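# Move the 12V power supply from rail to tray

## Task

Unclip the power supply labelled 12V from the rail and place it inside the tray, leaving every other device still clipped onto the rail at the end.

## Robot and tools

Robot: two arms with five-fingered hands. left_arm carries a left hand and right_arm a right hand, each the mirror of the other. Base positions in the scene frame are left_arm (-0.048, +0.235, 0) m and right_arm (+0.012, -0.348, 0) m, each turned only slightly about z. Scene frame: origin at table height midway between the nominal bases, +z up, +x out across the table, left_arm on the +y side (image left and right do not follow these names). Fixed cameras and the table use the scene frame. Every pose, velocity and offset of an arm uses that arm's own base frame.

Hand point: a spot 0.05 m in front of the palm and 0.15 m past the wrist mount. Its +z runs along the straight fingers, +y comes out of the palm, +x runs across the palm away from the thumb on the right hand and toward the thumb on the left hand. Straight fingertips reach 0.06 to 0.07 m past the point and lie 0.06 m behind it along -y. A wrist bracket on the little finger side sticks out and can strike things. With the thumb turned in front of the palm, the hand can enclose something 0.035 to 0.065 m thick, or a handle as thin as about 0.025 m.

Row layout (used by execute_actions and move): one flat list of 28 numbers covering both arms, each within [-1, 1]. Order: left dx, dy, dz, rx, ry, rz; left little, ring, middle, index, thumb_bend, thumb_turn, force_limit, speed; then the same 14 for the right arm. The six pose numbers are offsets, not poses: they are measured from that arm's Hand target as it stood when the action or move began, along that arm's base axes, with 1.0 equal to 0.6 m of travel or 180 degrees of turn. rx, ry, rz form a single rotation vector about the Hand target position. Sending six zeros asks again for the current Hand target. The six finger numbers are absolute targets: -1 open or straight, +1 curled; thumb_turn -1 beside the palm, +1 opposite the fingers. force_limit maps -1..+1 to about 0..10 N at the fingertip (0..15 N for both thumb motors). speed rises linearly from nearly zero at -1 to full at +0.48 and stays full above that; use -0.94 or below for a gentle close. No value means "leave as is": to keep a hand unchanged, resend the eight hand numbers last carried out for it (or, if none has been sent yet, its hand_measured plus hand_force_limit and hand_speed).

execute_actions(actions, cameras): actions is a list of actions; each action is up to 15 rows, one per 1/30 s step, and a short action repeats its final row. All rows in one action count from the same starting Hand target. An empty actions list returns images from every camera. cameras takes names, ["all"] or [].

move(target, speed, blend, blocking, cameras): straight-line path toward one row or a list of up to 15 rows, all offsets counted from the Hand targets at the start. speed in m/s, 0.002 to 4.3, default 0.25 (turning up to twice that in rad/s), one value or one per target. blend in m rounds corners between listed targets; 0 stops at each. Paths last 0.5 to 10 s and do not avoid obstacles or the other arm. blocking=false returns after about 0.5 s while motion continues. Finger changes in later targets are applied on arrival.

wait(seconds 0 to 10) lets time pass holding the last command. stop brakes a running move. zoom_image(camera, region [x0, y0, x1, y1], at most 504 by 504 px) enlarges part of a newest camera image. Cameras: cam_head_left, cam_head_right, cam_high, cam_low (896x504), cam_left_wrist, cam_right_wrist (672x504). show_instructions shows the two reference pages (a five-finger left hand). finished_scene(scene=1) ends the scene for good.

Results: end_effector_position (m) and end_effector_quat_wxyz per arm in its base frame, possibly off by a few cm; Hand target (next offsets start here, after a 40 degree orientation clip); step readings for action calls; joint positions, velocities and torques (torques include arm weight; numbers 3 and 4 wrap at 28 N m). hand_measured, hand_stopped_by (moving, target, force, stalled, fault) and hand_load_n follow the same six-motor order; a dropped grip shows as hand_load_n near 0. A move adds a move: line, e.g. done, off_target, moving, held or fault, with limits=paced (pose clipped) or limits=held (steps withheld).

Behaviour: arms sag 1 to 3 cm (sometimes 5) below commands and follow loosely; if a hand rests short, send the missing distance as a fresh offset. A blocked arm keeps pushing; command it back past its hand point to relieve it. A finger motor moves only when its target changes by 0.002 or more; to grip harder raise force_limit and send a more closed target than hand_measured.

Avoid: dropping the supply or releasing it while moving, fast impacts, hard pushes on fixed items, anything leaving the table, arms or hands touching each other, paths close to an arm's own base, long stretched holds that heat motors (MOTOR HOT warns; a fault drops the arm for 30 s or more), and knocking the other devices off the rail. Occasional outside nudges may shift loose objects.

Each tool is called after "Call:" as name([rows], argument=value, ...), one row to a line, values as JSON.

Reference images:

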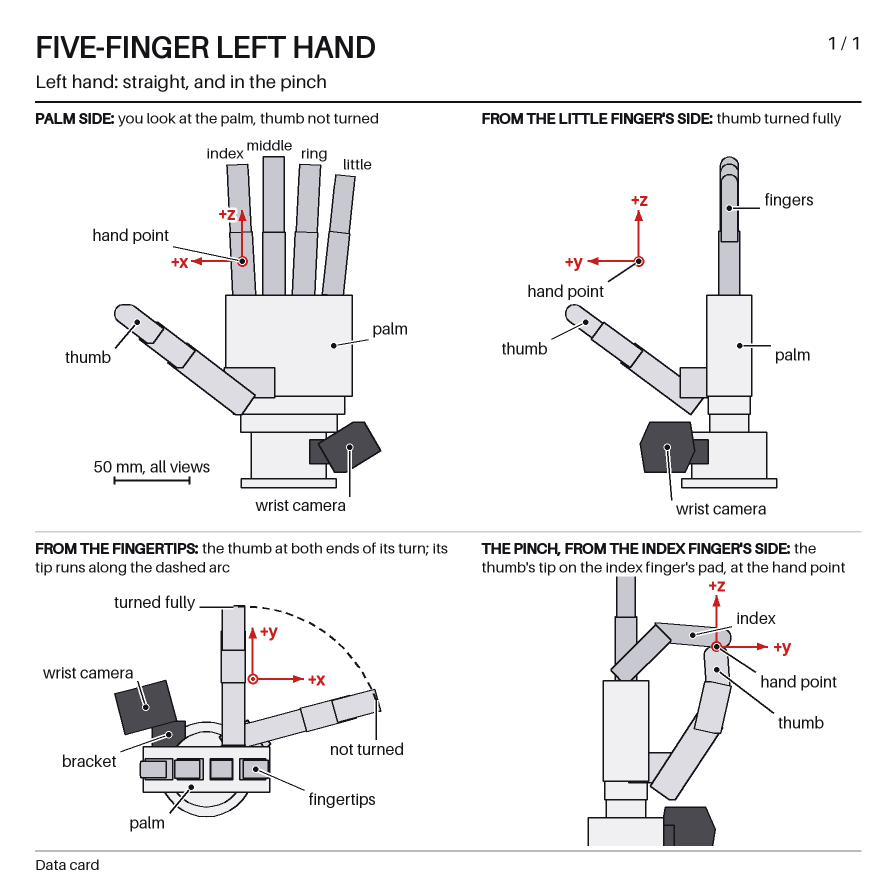

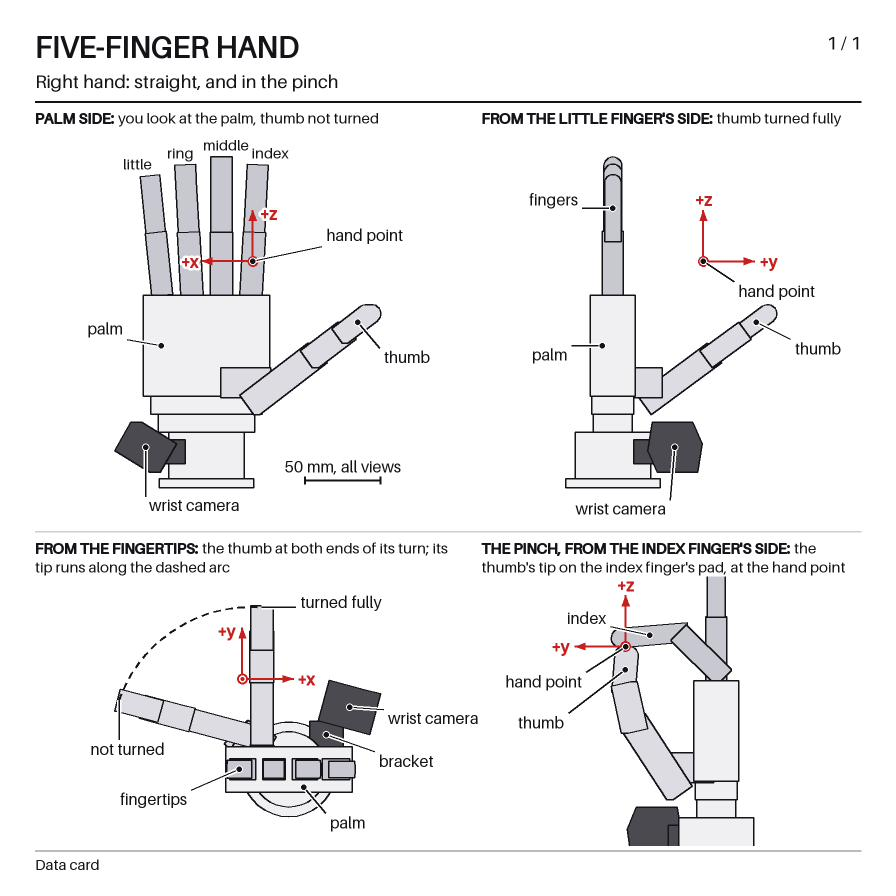

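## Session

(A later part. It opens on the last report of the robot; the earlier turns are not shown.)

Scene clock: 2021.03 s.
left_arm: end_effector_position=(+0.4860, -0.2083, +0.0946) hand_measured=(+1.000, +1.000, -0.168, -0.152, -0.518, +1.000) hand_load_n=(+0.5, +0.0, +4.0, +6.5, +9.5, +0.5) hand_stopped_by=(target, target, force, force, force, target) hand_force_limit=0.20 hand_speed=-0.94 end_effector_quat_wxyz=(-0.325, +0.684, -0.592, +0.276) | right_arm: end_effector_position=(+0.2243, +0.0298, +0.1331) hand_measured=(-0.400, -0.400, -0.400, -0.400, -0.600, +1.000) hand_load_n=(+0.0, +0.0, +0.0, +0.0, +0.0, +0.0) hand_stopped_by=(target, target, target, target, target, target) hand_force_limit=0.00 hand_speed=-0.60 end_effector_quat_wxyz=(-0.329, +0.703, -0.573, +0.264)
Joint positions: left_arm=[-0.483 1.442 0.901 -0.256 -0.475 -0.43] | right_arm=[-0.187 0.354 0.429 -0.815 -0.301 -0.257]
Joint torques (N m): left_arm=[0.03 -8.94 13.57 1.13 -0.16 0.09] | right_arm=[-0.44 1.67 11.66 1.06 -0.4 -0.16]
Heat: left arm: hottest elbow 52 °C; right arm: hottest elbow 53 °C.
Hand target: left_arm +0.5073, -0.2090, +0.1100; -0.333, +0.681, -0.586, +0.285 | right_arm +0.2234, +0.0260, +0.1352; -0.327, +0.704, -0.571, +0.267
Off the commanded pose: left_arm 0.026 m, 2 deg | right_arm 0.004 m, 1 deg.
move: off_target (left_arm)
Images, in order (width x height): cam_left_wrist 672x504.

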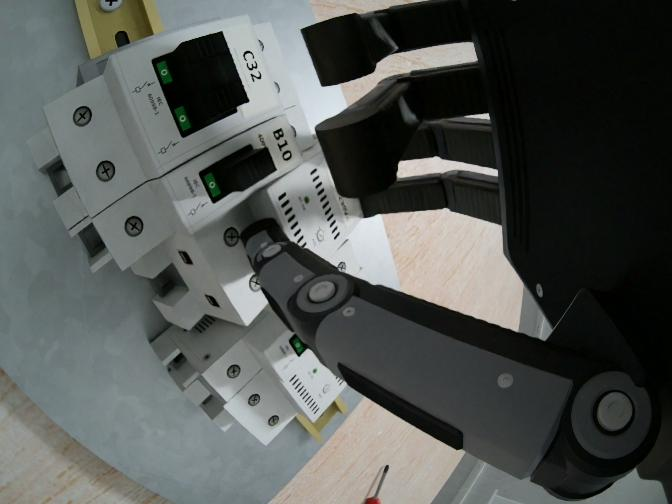

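Call:
move(target=[0.01,0.0,0.075,0,0,0,1,1,0.35,0.35,0.3,1,0.2,-0.94,0,0,0,0,0,0,-0.4,-0.4,-0.4,-0.4,-0.6,1,0,-0.6], speed=0.04, cameras=["cam_left_wrist","cam_low"])

Call:
zoom_image(camera="cam_low", region=[580, 250, 700, 330])

Scene clock: 2026.60 s.
left_arm: end_effector_position=(+0.4896, -0.2079, +0.1119) hand_measured=(+1.000, +1.000, -0.168, -0.152, -0.518, +1.000) hand_load_n=(+0.0, +0.0, +4.0, +7.0, +10.0, +1.0) hand_stopped_by=(target, target, force, force, force, target) hand_force_limit=0.20 hand_speed=-0.94 end_effector_quat_wxyz=(-0.318, +0.687, -0.601, +0.256) | right_arm: end_effector_position=(+0.2243, +0.0298, +0.1331) hand_measured=(-0.400, -0.400, -0.400, -0.400, -0.600, +1.000) hand_load_n=(+0.0, +0.0, +0.0, +0.0, +0.5, +0.0) hand_stopped_by=(target, target, target, target, target, target) hand_force_limit=0.00 hand_speed=-0.60 end_effector_quat_wxyz=(-0.329, +0.703, -0.573, +0.264)
Joint positions: left_arm=[-0.477 1.442 0.974 -0.376 -0.469 -0.429] | right_arm=[-0.187 0.354 0.429 -0.815 -0.301 -0.257]
Joint torques (N m): left_arm=[-0.26 -11.87 15.09 0.91 -0.21 0.15] | right_arm=[-0.38 2.61 11.56 1.05 -0.43 -0.2]
Heat: left arm: hottest elbow 52 °C; right arm: hottest elbow 53 °C.
Hand target: left_arm +0.5133, -0.2090, +0.1550; -0.333, +0.681, -0.586, +0.285 | right_arm +0.2234, +0.0260, +0.1352; -0.327, +0.704, -0.571, +0.267
Off the commanded pose: left_arm 0.049 m, 4 deg | right_arm 0.004 m, 1 deg.
move: off_target (left_arm)
Images, in order (width x height): cam_low 896x504, cam_left_wrist 672x504.

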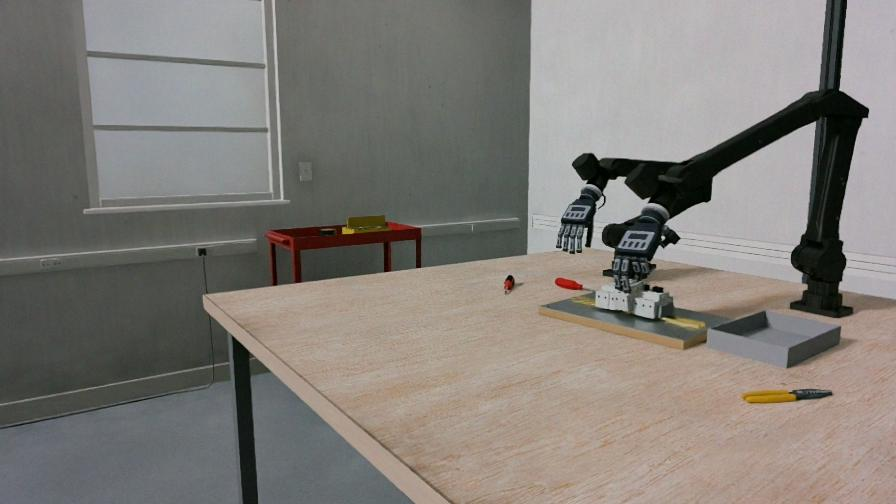

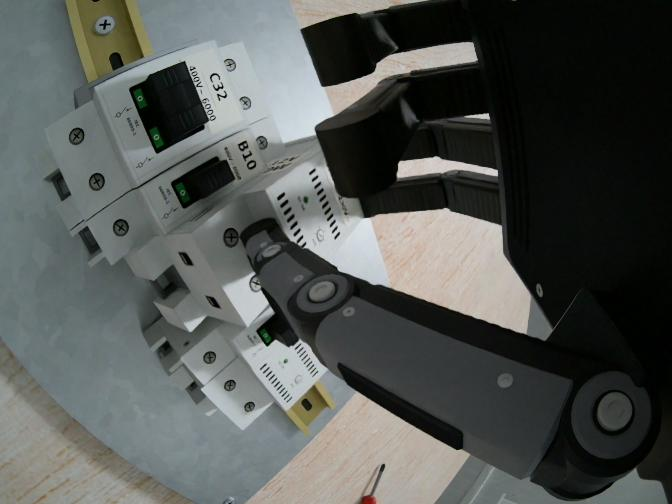

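Scaled by 4.200 from the camera's 896x504 image, which has a finer 1280x720 frame.

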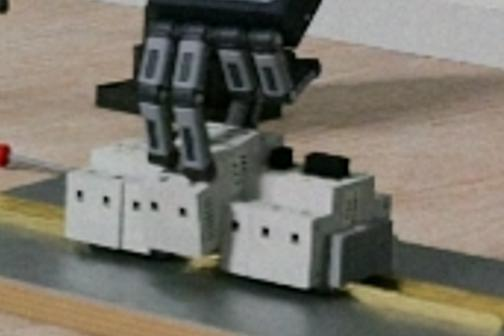

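Call:
move(target=[-0.01,0.0,0.09,0,0,0,1,1,0.35,0.35,0.3,1,0.2,-0.94,0,0,0,0,0,0,-0.4,-0.4,-0.4,-0.4,-0.6,1,0,-0.6], speed=0.06, cameras=["cam_left_wrist","cam_low","cam_high"])

Call:
zoom_image(camera="cam_low", region=[560, 230, 720, 330])

Scene clock: 2031.73 s.
left_arm: end_effector_position=(+0.4877, -0.2067, +0.1602) hand_measured=(+1.000, +1.000, -0.168, -0.152, -0.518, +1.000) hand_load_n=(+0.0, +0.0, +5.0, +6.5, +10.0, +0.0) hand_stopped_by=(target, target, force, force, force, target) hand_force_limit=0.20 hand_speed=-0.94 end_effector_quat_wxyz=(-0.318, +0.684, -0.607, +0.250) | right_arm: end_effector_position=(+0.2243, +0.0298, +0.1331) hand_measured=(-0.400, -0.400, -0.400, -0.400, -0.600, +1.000) hand_load_n=(+0.0, +0.0, +0.0, +0.0, +0.0, +0.0) hand_stopped_by=(target, target, target, target, target, target) hand_force_limit=0.00 hand_speed=-0.60 end_effector_quat_wxyz=(-0.329, +0.703, -0.573, +0.264)
Joint positions: left_arm=[-0.477 1.39 1.063 -0.528 -0.467 -0.418] | right_arm=[-0.187 0.354 0.429 -0.815 -0.301 -0.257]
Joint torques (N m): left_arm=[-0.5 -11.87 15.68 1.01 -0.42 0.05] | right_arm=[-0.85 2.49 11.66 1.09 -0.39 -0.24]
Heat: left arm: hottest elbow 52 °C; right arm: hottest elbow 53 °C.
Hand target: left_arm +0.5073, -0.2090, +0.2090; -0.333, +0.681, -0.586, +0.285 | right_arm +0.2234, +0.0260, +0.1352; -0.327, +0.704, -0.571, +0.267
Off the commanded pose: left_arm 0.053 m, 5 deg | right_arm 0.004 m, 1 deg.
move: off_target (left_arm)
Images, in order (width x height): cam_high 896x504, cam_low 896x504, cam_left_wrist 672x504.

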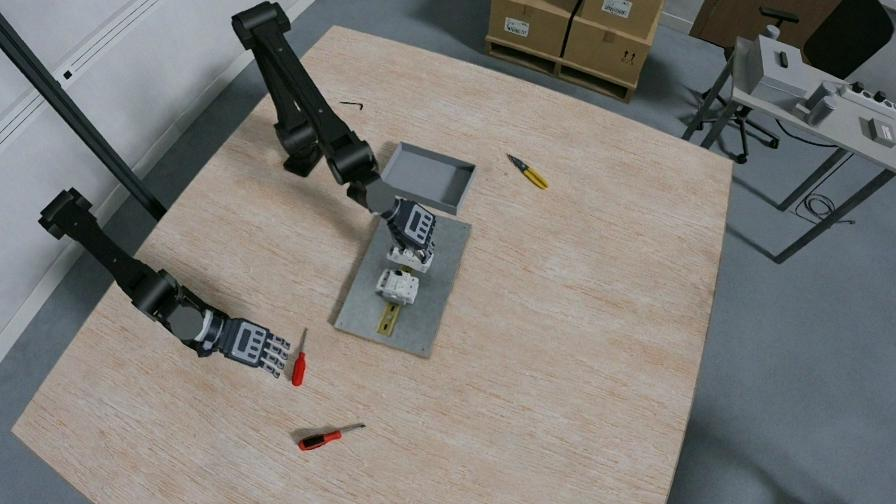

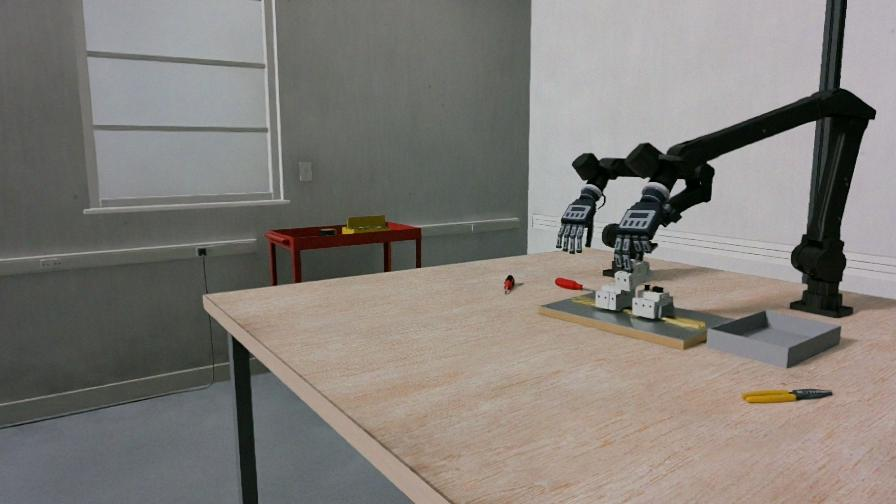

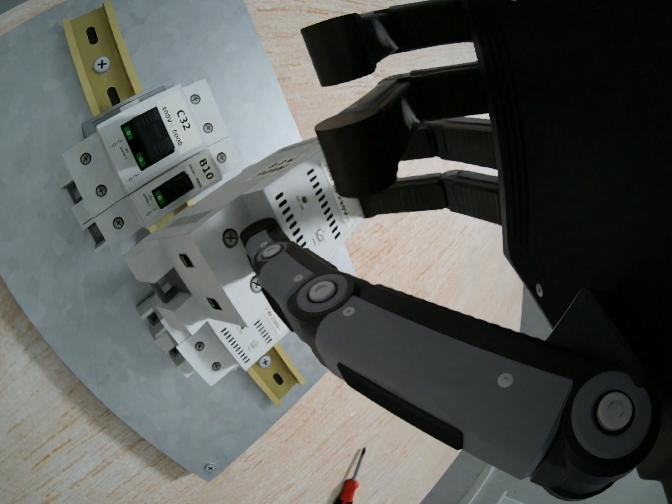

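Scaled by 3.150 from the camera's 896x504 image, which has a finer 1280x720 frame.

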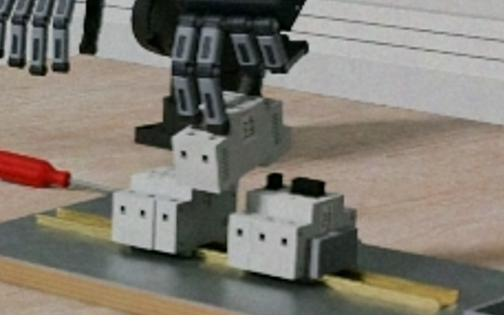

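Call:
move(target=[-0.18,0.0,0.02,0,0,0,1,1,0.35,0.35,0.3,1,0.2,-0.94,0,0,0,0,0,0,-0.4,-0.4,-0.4,-0.4,-0.6,1,0,-0.6], speed=0.08, cameras=["cam_left_wrist","cam_low","cam_high"])

Scene clock: 2044.23 s.
left_arm: end_effector_position=(+0.3971, -0.2076, +0.2006) hand_measured=(+1.000, +1.000, -0.168, -0.152, -0.518, +1.000) hand_load_n=(+0.0, +0.0, +5.0, +6.0, +10.0, +0.0) hand_stopped_by=(target, target, force, force, force, target) hand_force_limit=0.20 hand_speed=-0.94 end_effector_quat_wxyz=(-0.330, +0.678, -0.601, +0.266) | right_arm: end_effector_position=(+0.2243, +0.0298, +0.1331) hand_measured=(-0.400, -0.400, -0.400, -0.400, -0.600, +1.000) hand_load_n=(+0.0, +0.0, +0.0, +0.0, +0.0, +0.0) hand_stopped_by=(target, target, target, target, target, target) hand_force_limit=0.00 hand_speed=-0.60 end_effector_quat_wxyz=(-0.329, +0.703, -0.573, +0.264)
Joint positions: left_arm=[-0.607 1.135 0.94 -0.668 -0.566 -0.513] | right_arm=[-0.187 0.354 0.429 -0.815 -0.301 -0.257]
Joint torques (N m): left_arm=[-1.9 -8.7 11.74 0.9 -0.51 -0.13] | right_arm=[-0.38 3.08 11.67 1.25 -0.38 -0.24]
Heat: left arm: hottest elbow 53 °C; right arm: hottest elbow 53 °C.
Hand target: left_arm +0.3993, -0.2090, +0.2210; -0.333, +0.681, -0.586, +0.285 | right_arm +0.2234, +0.0260, +0.1352; -0.327, +0.704, -0.571, +0.267
Off the commanded pose: left_arm 0.021 m, 3 deg | right_arm 0.004 m, 1 deg.
move: off_target (left_arm)
Images, in order (width x height): cam_high 896x504, cam_low 896x504, cam_left_wrist 672x504.

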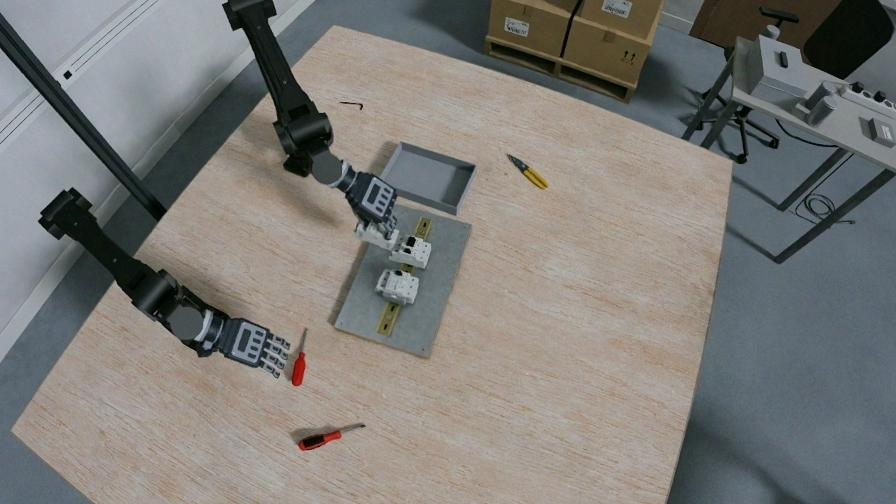

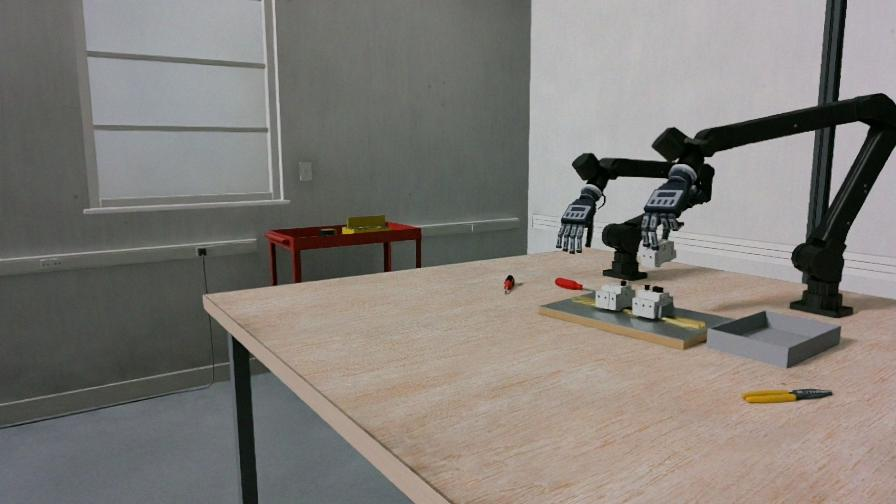

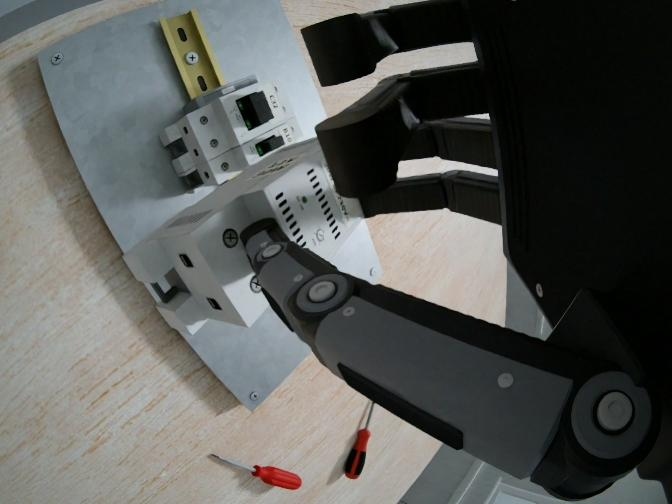

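Call:
move(target=[-0.02,0.345,0.0,0,0,0,1,1,0.35,0.35,0.3,1,0.2,-0.94,0,0,0,0,0,0,-0.4,-0.4,-0.4,-0.4,-0.6,1,0,-0.6], speed=0.08, cameras=["cam_left_wrist","cam_low","cam_high","cam_head_left","cam_head_right"])

Scene clock: 2053.17 s.
left_arm: end_effector_position=(+0.3784, -0.0031, +0.1977) hand_measured=(+1.000, +1.000, -0.168, -0.152, -0.518, +1.000) hand_load_n=(+0.0, +0.0, +5.0, +6.0, +10.0, +0.0) hand_stopped_by=(target, target, force, force, force, target) hand_force_limit=0.20 hand_speed=-0.94 end_effector_quat_wxyz=(-0.310, +0.694, -0.595, +0.262) | right_arm: end_effector_position=(+0.2243, +0.0298, +0.1331) hand_measured=(-0.400, -0.400, -0.400, -0.400, -0.600, +1.000) hand_load_n=(+0.0, +0.0, +0.0, +0.0, +0.0, +0.0) hand_stopped_by=(target, target, target, target, target, target) hand_force_limit=0.00 hand_speed=-0.60 end_effector_quat_wxyz=(-0.329, +0.703, -0.573, +0.264)
Joint positions: left_arm=[0.04 0.894 0.775 -0.62 -0.089 -0.073] | right_arm=[-0.187 0.354 0.429 -0.815 -0.301 -0.257]
Joint torques (N m): left_arm=[-0.44 -5.83 11.96 2.97 0.03 0.06] | right_arm=[-0.26 2.37 11.59 1.22 -0.36 -0.22]
Heat: left arm: hottest elbow 53 °C; right arm: hottest elbow 53 °C.
Hand target: left_arm +0.3873, -0.0020, +0.2210; -0.333, +0.681, -0.586, +0.285 | right_arm +0.2234, +0.0260, +0.1352; -0.327, +0.704, -0.571, +0.267
Off the commanded pose: left_arm 0.025 m, 4 deg | right_arm 0.004 m, 1 deg.
move: off_target (left_arm)
Images, in order (width x height): cam_head_left 896x504, cam_head_right 896x504, cam_high 896x504, cam_low 896x504, cam_left_wrist 672x504.

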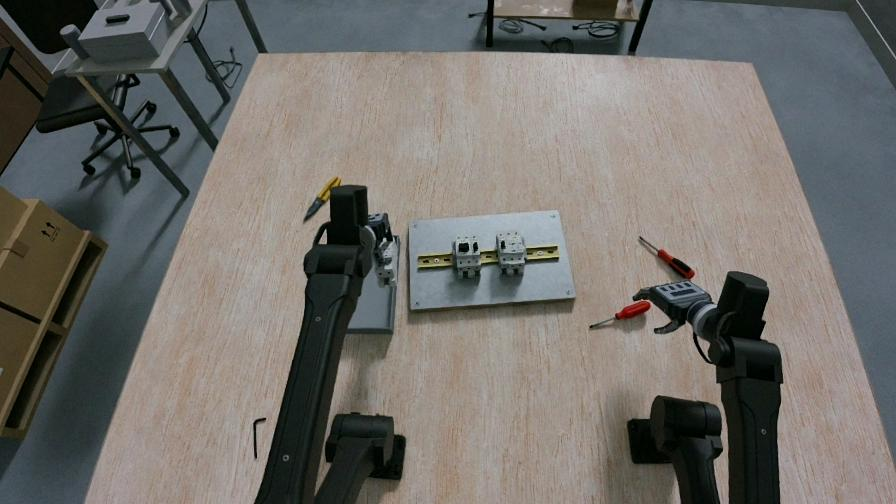

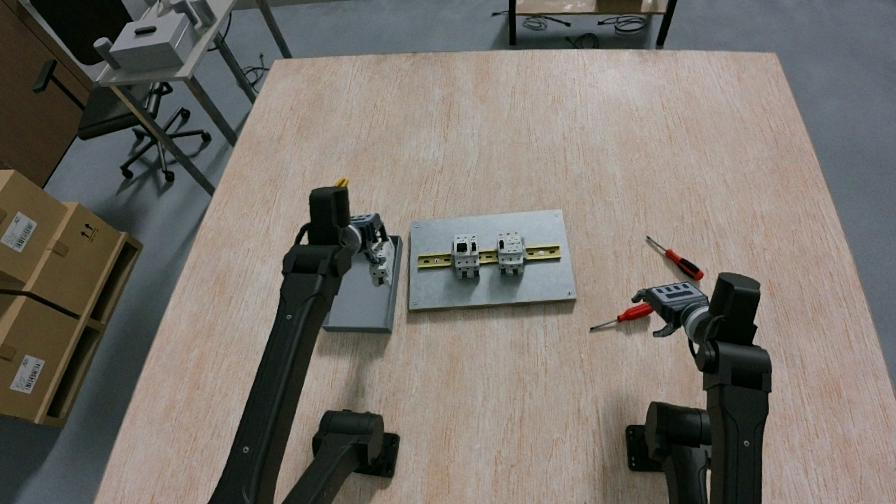

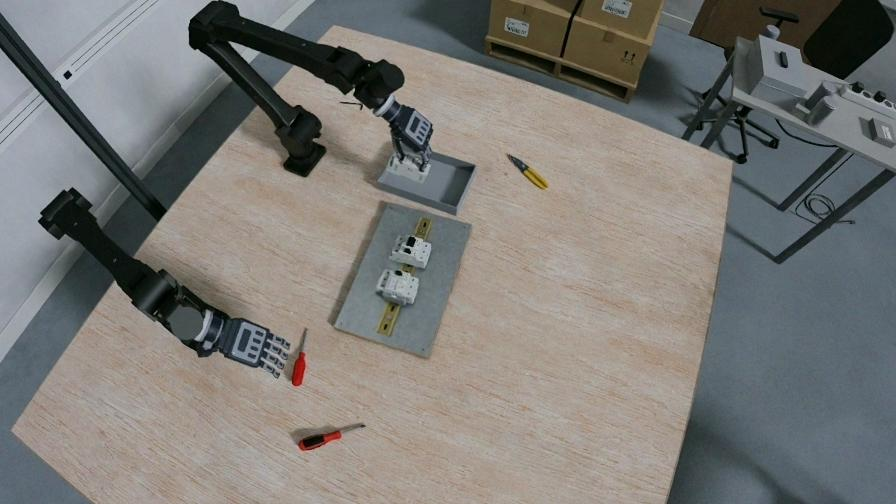

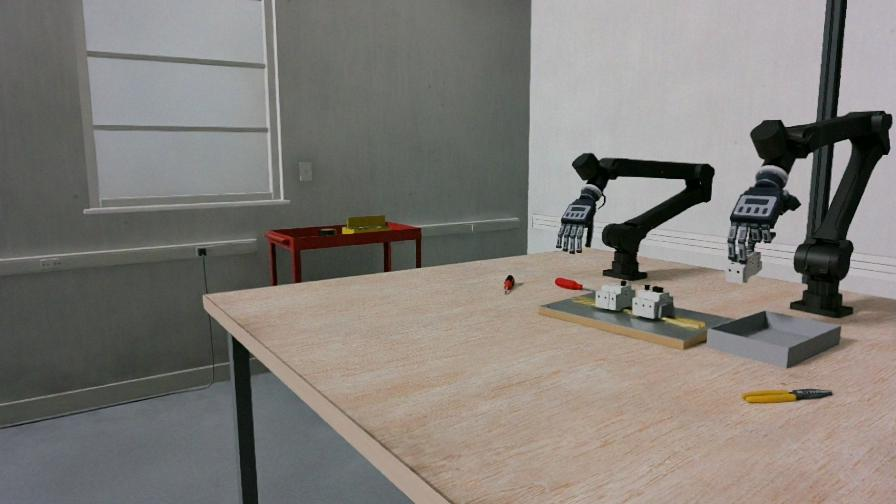

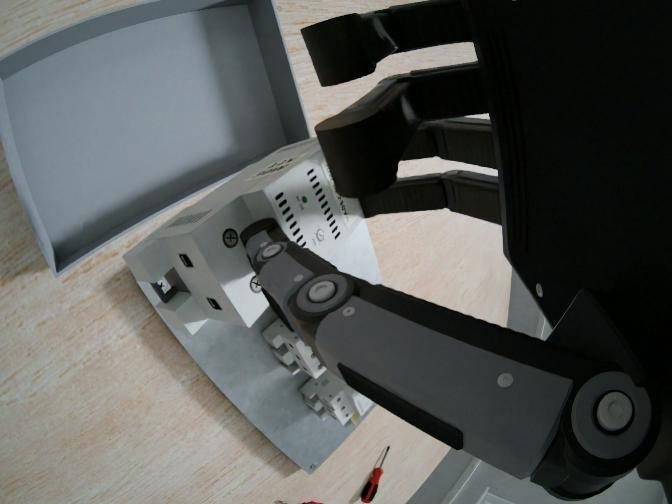

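Call:
move(target=[0.0,0.165,-0.02,0,0,0,1,1,0.35,0.35,0.3,1,0.2,-0.94,0,0,0,0,0,0,-0.4,-0.4,-0.4,-0.4,-0.6,1,0,-0.6], speed=0.08, cameras=["cam_left_wrist","cam_low","cam_high","cam_head_left"])

Scene clock: 2073.03 s.
left_arm: end_effector_position=(+0.3724, +0.0924, +0.1888) hand_measured=(+1.000, +1.000, -0.168, -0.152, -0.518, +1.000) hand_load_n=(+0.0, +0.5, +4.5, +6.0, +10.0, +0.0) hand_stopped_by=(target, target, force, force, force, target) hand_force_limit=0.20 hand_speed=-0.94 end_effector_quat_wxyz=(-0.311, +0.696, -0.589, +0.270) | right_arm: end_effector_position=(+0.2243, +0.0298, +0.1331) hand_measured=(-0.400, -0.400, -0.400, -0.400, -0.600, +1.000) hand_load_n=(+0.0, +0.0, +0.0, +0.0, +0.0, +0.0) hand_stopped_by=(target, target, target, target, target, target) hand_force_limit=0.00 hand_speed=-0.60 end_effector_quat_wxyz=(-0.329, +0.703, -0.573, +0.264)
Joint positions: left_arm=[0.39 0.937 0.769 -0.568 0.177 0.145] | right_arm=[-0.187 0.354 0.429 -0.815 -0.301 -0.257]
Joint torques (N m): left_arm=[-0.5 -3.49 13.16 2.82 0.26 0.08] | right_arm=[-0.5 2.37 11.67 1.09 -0.38 -0.2]
Heat: left arm: hottest elbow 56 °C; right arm: hottest elbow 53 °C.
Hand target: left_arm +0.3873, +0.0970, +0.2090; -0.333, +0.681, -0.586, +0.285 | right_arm +0.2234, +0.0260, +0.1352; -0.327, +0.704, -0.571, +0.267
Off the commanded pose: left_arm 0.026 m, 4 deg | right_arm 0.004 m, 1 deg.
move: off_target (left_arm)
Images, in order (width x height): cam_head_left 896x504, cam_high 896x504, cam_low 896x504, cam_left_wrist 672x504.

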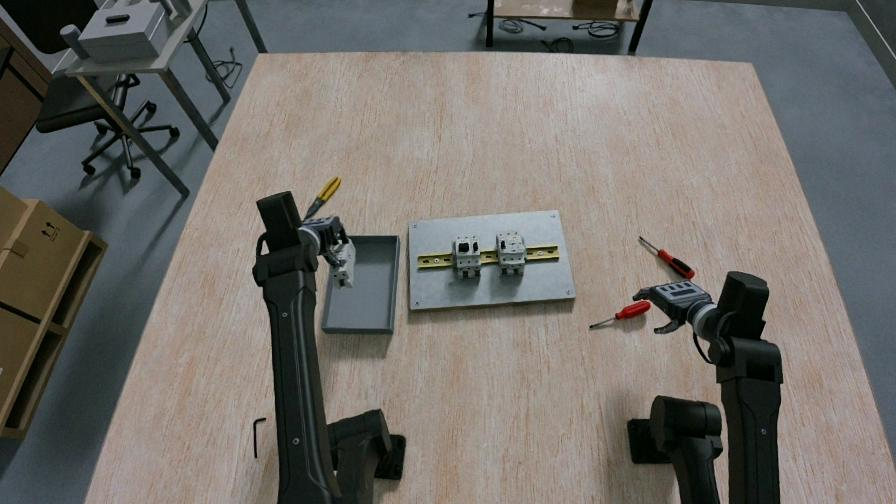

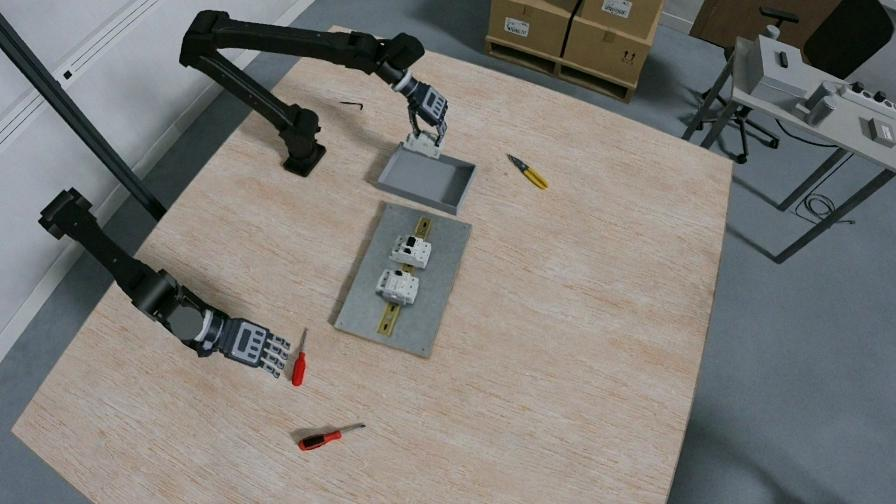

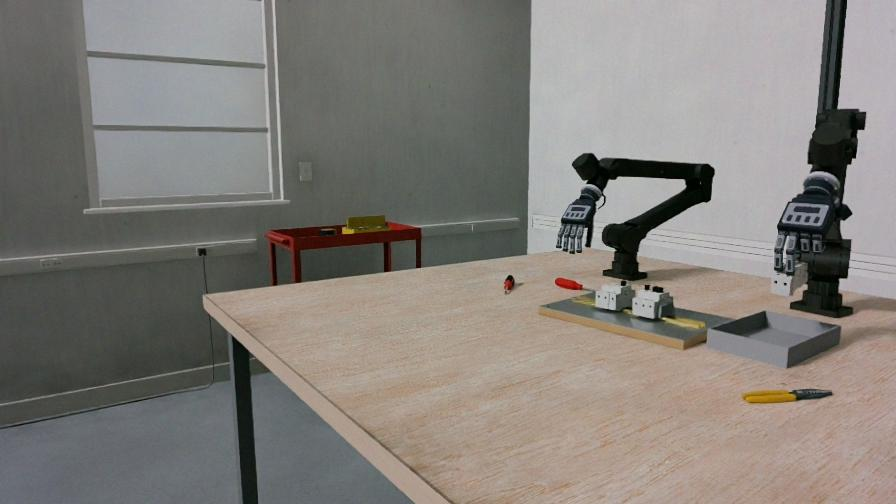

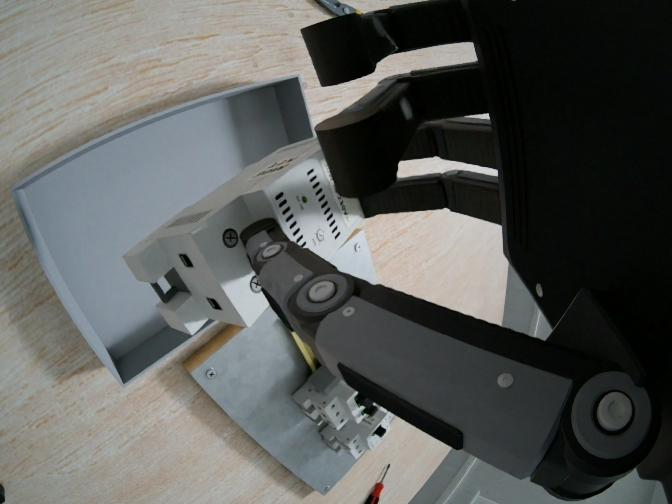

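Call:
move(target=[0.003,-0.003,-0.14,0,0,0,1,1,0.35,0.35,0.3,1,0.2,-0.94,0,0,0,0,0,0,-0.4,-0.4,-0.4,-0.4,-0.6,1,0,-0.6], speed=0.06, cameras=["cam_left_wrist","cam_low","cam_high","cam_head_left"])

Scene clock: 2089.37 s.
left_arm: end_effector_position=(+0.3752, +0.0936, +0.1113) hand_measured=(+1.000, +1.000, -0.168, -0.152, -0.518, +1.000) hand_load_n=(+0.0, +0.0, +5.0, +6.0, +10.0, +0.0) hand_stopped_by=(target, target, force, force, force, target) hand_force_limit=0.20 hand_speed=-0.94 end_effector_quat_wxyz=(-0.316, +0.693, -0.588, +0.272) | right_arm: end_effector_position=(+0.2243, +0.0298, +0.1331) hand_measured=(-0.400, -0.400, -0.400, -0.400, -0.600, +1.000) hand_load_n=(+0.0, +0.0, +0.0, +0.0, +0.0, +0.0) hand_stopped_by=(target, target, target, target, target, target) hand_force_limit=0.00 hand_speed=-0.60 end_effector_quat_wxyz=(-0.329, +0.703, -0.573, +0.264)
Joint positions: left_arm=[0.39 1.017 0.597 -0.304 0.177 0.145] | right_arm=[-0.187 0.354 0.429 -0.815 -0.301 -0.257]
Joint torques (N m): left_arm=[-0.62 -3.9 11.33 2.82 0.06 0.02] | right_arm=[-0.62 2.2 11.67 1.18 -0.37 -0.2]
Heat: left arm: hottest elbow 57 °C; right arm: hottest elbow 53 °C.
Hand target: left_arm +0.3891, +0.0952, +0.1250; -0.333, +0.681, -0.586, +0.285 | right_arm +0.2234, +0.0260, +0.1352; -0.327, +0.704, -0.571, +0.267
Off the commanded pose: left_arm 0.020 m, 3 deg | right_arm 0.004 m, 1 deg.
move: off_target (left_arm)
Images, in order (width x height): cam_head_left 896x504, cam_high 896x504, cam_low 896x504, cam_left_wrist 672x504.

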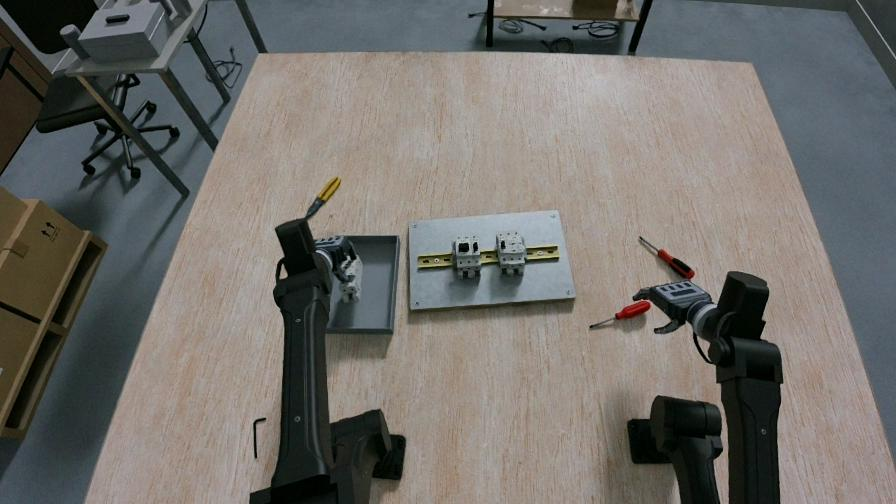

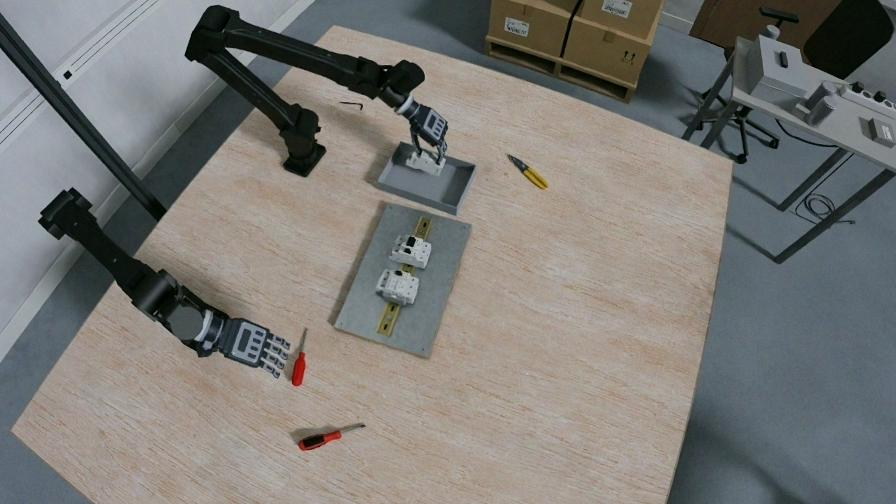

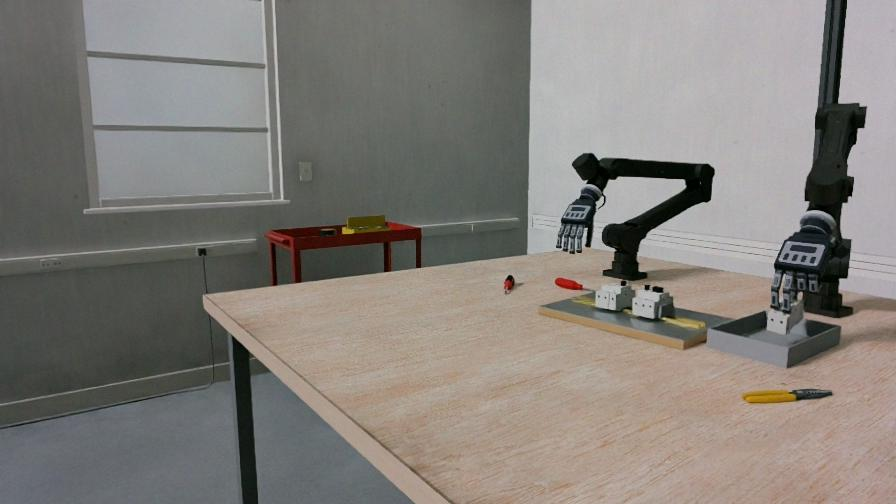

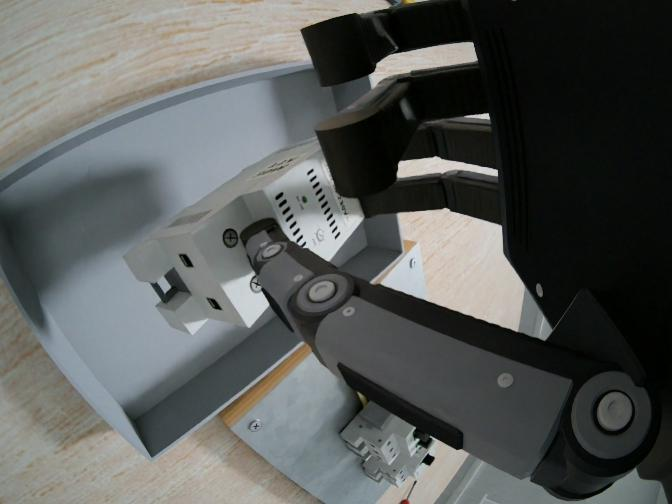

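Call:
move(target=[0.0,-0.003,-0.035,0,0,0,1,1,0.35,0.35,0.3,1,0.2,-0.94,0,0,0,0,0,0,-0.4,-0.4,-0.4,-0.4,-0.6,1,0,-0.6], speed=0.04, cameras=["cam_left_wrist","cam_low"])

Call:
zoom_image(camera="cam_low", region=[700, 220, 880, 380])

Scene clock: 2093.90 s.
left_arm: end_effector_position=(+0.3751, +0.0935, +0.0916) hand_measured=(+1.000, +1.000, -0.168, -0.152, -0.518, +1.000) hand_load_n=(+0.0, +0.0, +5.0, +6.0, +10.0, +0.0) hand_stopped_by=(target, target, force, force, force, target) hand_force_limit=0.20 hand_speed=-0.94 end_effector_quat_wxyz=(-0.317, +0.693, -0.587, +0.272) | right_arm: end_effector_position=(+0.2243, +0.0298, +0.1331) hand_measured=(-0.400, -0.400, -0.400, -0.400, -0.600, +1.000) hand_load_n=(+0.0, +0.0, +0.0, +0.0, +0.0, +0.0) hand_stopped_by=(target, target, target, target, target, target) hand_force_limit=0.00 hand_speed=-0.60 end_effector_quat_wxyz=(-0.329, +0.703, -0.573, +0.264)
Joint positions: left_arm=[0.388 1.048 0.557 -0.23 0.174 0.145] | right_arm=[-0.187 0.354 0.429 -0.815 -0.301 -0.257]
Joint torques (N m): left_arm=[-1.03 -3.6 11.06 2.8 0 -0.04] | right_arm=[-0.09 2.49 11.55 0.92 -0.39 -0.21]
Heat: left arm: hottest elbow 56 °C; right arm: hottest elbow 53 °C.
Hand target: left_arm +0.3891, +0.0934, +0.1040; -0.333, +0.681, -0.586, +0.285 | right_arm +0.2234, +0.0260, +0.1352; -0.327, +0.704, -0.571, +0.267
Off the commanded pose: left_arm 0.019 m, 3 deg | right_arm 0.004 m, 1 deg.
move: off_target (left_arm)
Images, in order (width x height): cam_low 896x504, cam_left_wrist 672x504.

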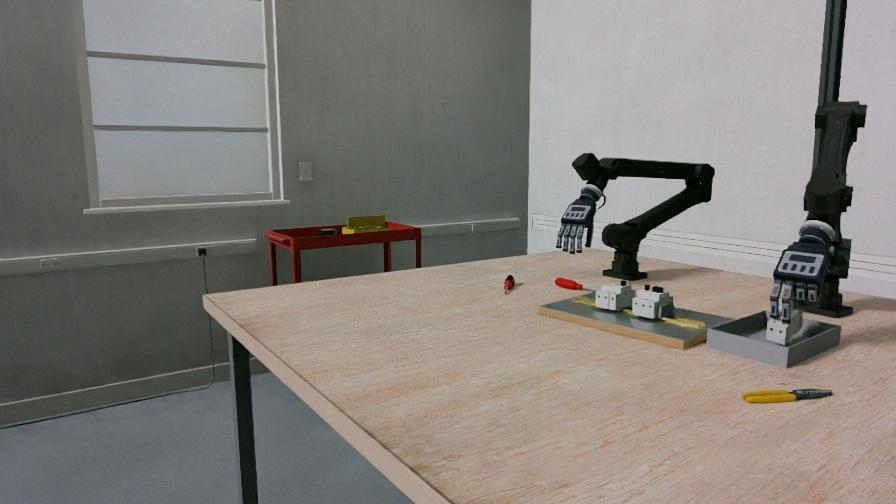

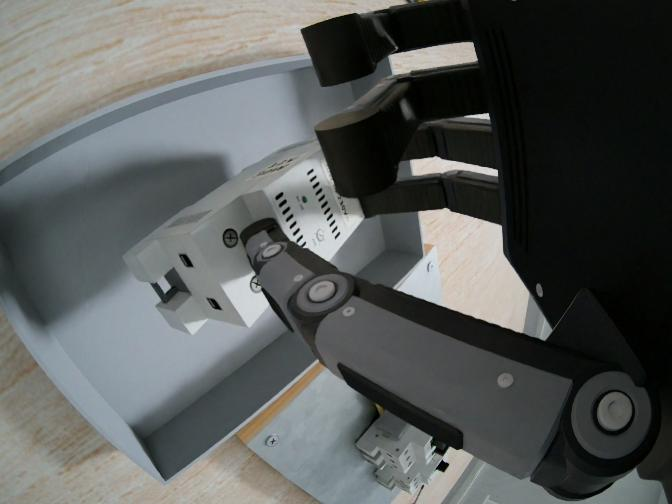

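Scaled by 2.800 from the camera's 896x504 image, which has a finer 1280x720 frame.

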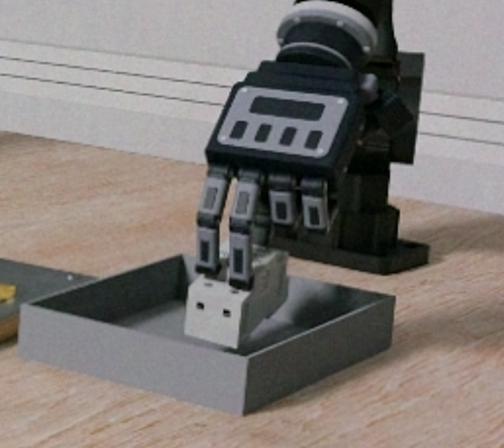

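Call:
move(target=[0.0,0,-0.012,0,0,0,1,1,0.35,0.35,0.3,1,0.2,-0.94,0,0,0,0,0,0,-0.4,-0.4,-0.4,-0.4,-0.6,1,0,-0.6], speed=0.03, cameras=[])

Call:
move(target=[0.0,0,-0.01,0,0,0,1,1,0.35,0.35,0.3,1,0.2,-0.94,0,0,0,0,0,0,-0.4,-0.4,-0.4,-0.4,-0.6,1,0,-0.6], speed=0.03, cameras=["cam_low","cam_left_wrist"])

Call:
zoom_image(camera="cam_low", region=[700, 220, 880, 380])

Scene clock: 2100.03 s.
left_arm: end_effector_position=(+0.3753, +0.0936, +0.0852) hand_measured=(+1.000, +1.000, -0.168, -0.152, -0.518, +1.000) hand_load_n=(+0.0, +0.0, +5.0, +6.0, +10.0, +0.0) hand_stopped_by=(target, target, force, force, force, target) hand_force_limit=0.20 hand_speed=-0.94 end_effector_quat_wxyz=(-0.318, +0.693, -0.587, +0.273) | right_arm: end_effector_position=(+0.2243, +0.0298, +0.1331) hand_measured=(-0.400, -0.400, -0.400, -0.400, -0.600, +1.000) hand_load_n=(+0.0, +0.0, -0.5, +0.0, +0.0, +0.0) hand_stopped_by=(target, target, target, target, target, target) hand_force_limit=0.00 hand_speed=-0.60 end_effector_quat_wxyz=(-0.329, +0.703, -0.573, +0.264)
Joint positions: left_arm=[0.388 1.06 0.545 -0.204 0.174 0.145] | right_arm=[-0.187 0.354 0.429 -0.815 -0.301 -0.257]
Joint torques (N m): left_arm=[-1.67 -3.66 10.92 2.89 -0.03 -0.06] | right_arm=[-0.79 2.43 11.62 1.31 -0.42 -0.22]
Heat: left arm: hottest elbow 56 °C; right arm: hottest elbow 53 °C.
Hand target: left_arm +0.3891, +0.0934, +0.0968; -0.333, +0.681, -0.586, +0.285 | right_arm +0.2234, +0.0260, +0.1352; -0.327, +0.704, -0.571, +0.267
Off the commanded pose: left_arm 0.018 m, 3 deg | right_arm 0.004 m, 1 deg.
move: off_target (left_arm)
No camera images: "cameras" was empty.

Scene clock: 2101.07 s.
left_arm: end_effector_position=(+0.3755, +0.0937, +0.0797) hand_measured=(+1.000, +1.000, -0.168, -0.152, -0.518, +1.000) hand_load_n=(+0.0, +0.0, +4.5, +6.0, +10.0, +0.0) hand_stopped_by=(target, target, force, force, force, target) hand_force_limit=0.20 hand_speed=-0.94 end_effector_quat_wxyz=(-0.319, +0.692, -0.587, +0.273) | right_arm: end_effector_position=(+0.2243, +0.0298, +0.1331) hand_measured=(-0.400, -0.400, -0.400, -0.400, -0.600, +1.000) hand_load_n=(+0.0, +0.0, +0.0, +0.0, +0.0, +0.0) hand_stopped_by=(target, target, target, target, target, target) hand_force_limit=0.00 hand_speed=-0.60 end_effector_quat_wxyz=(-0.329, +0.703, -0.573, +0.264)
Joint positions: left_arm=[0.388 1.071 0.534 -0.181 0.174 0.145] | right_arm=[-0.187 0.354 0.429 -0.815 -0.301 -0.257]
Joint torques (N m): left_arm=[-2.14 -3.6 10.8 2.92 0.01 -0.02] | right_arm=[-0.44 3.02 11.7 1.24 -0.39 -0.24]
Heat: left arm: hottest elbow 56 °C; right arm: hottest elbow 53 °C.
Hand target: left_arm +0.3891, +0.0934, +0.0908; -0.333, +0.681, -0.586, +0.285 | right_arm +0.2234, +0.0260, +0.1352; -0.327, +0.704, -0.571, +0.267
Off the commanded pose: left_arm 0.018 m, 3 deg | right_arm 0.004 m, 1 deg.
move: off_target (left_arm)
Images, in order (width x height): cam_low 896x504, cam_left_wrist 672x504.

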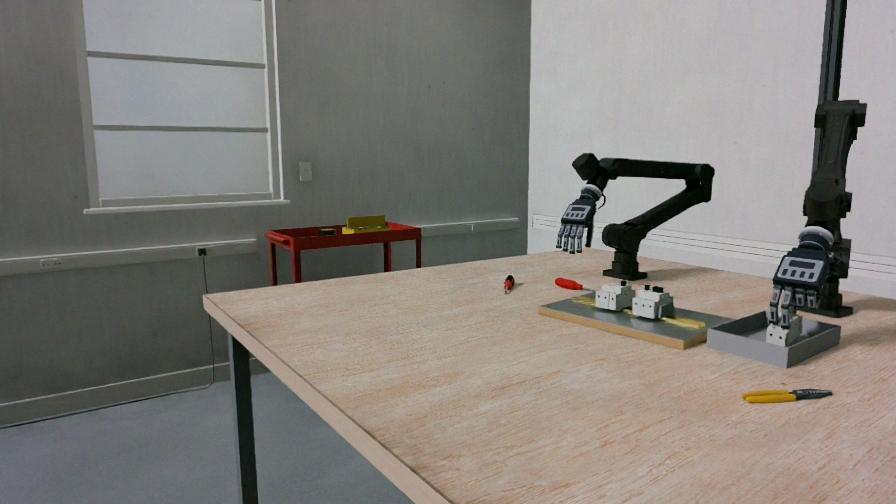

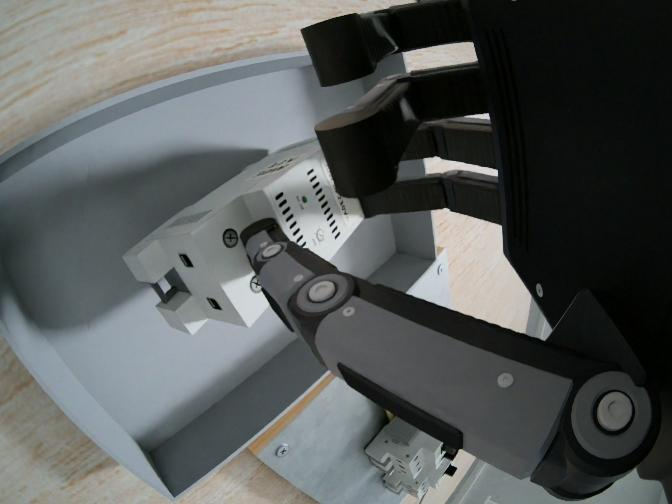

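Scaled by 2.800 from the camera's 896x504 image, which has a finer 1280x720 frame.

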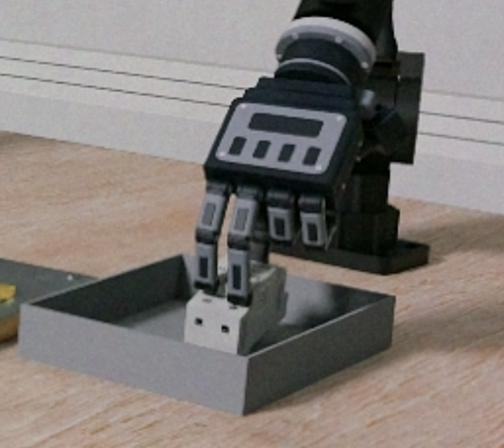

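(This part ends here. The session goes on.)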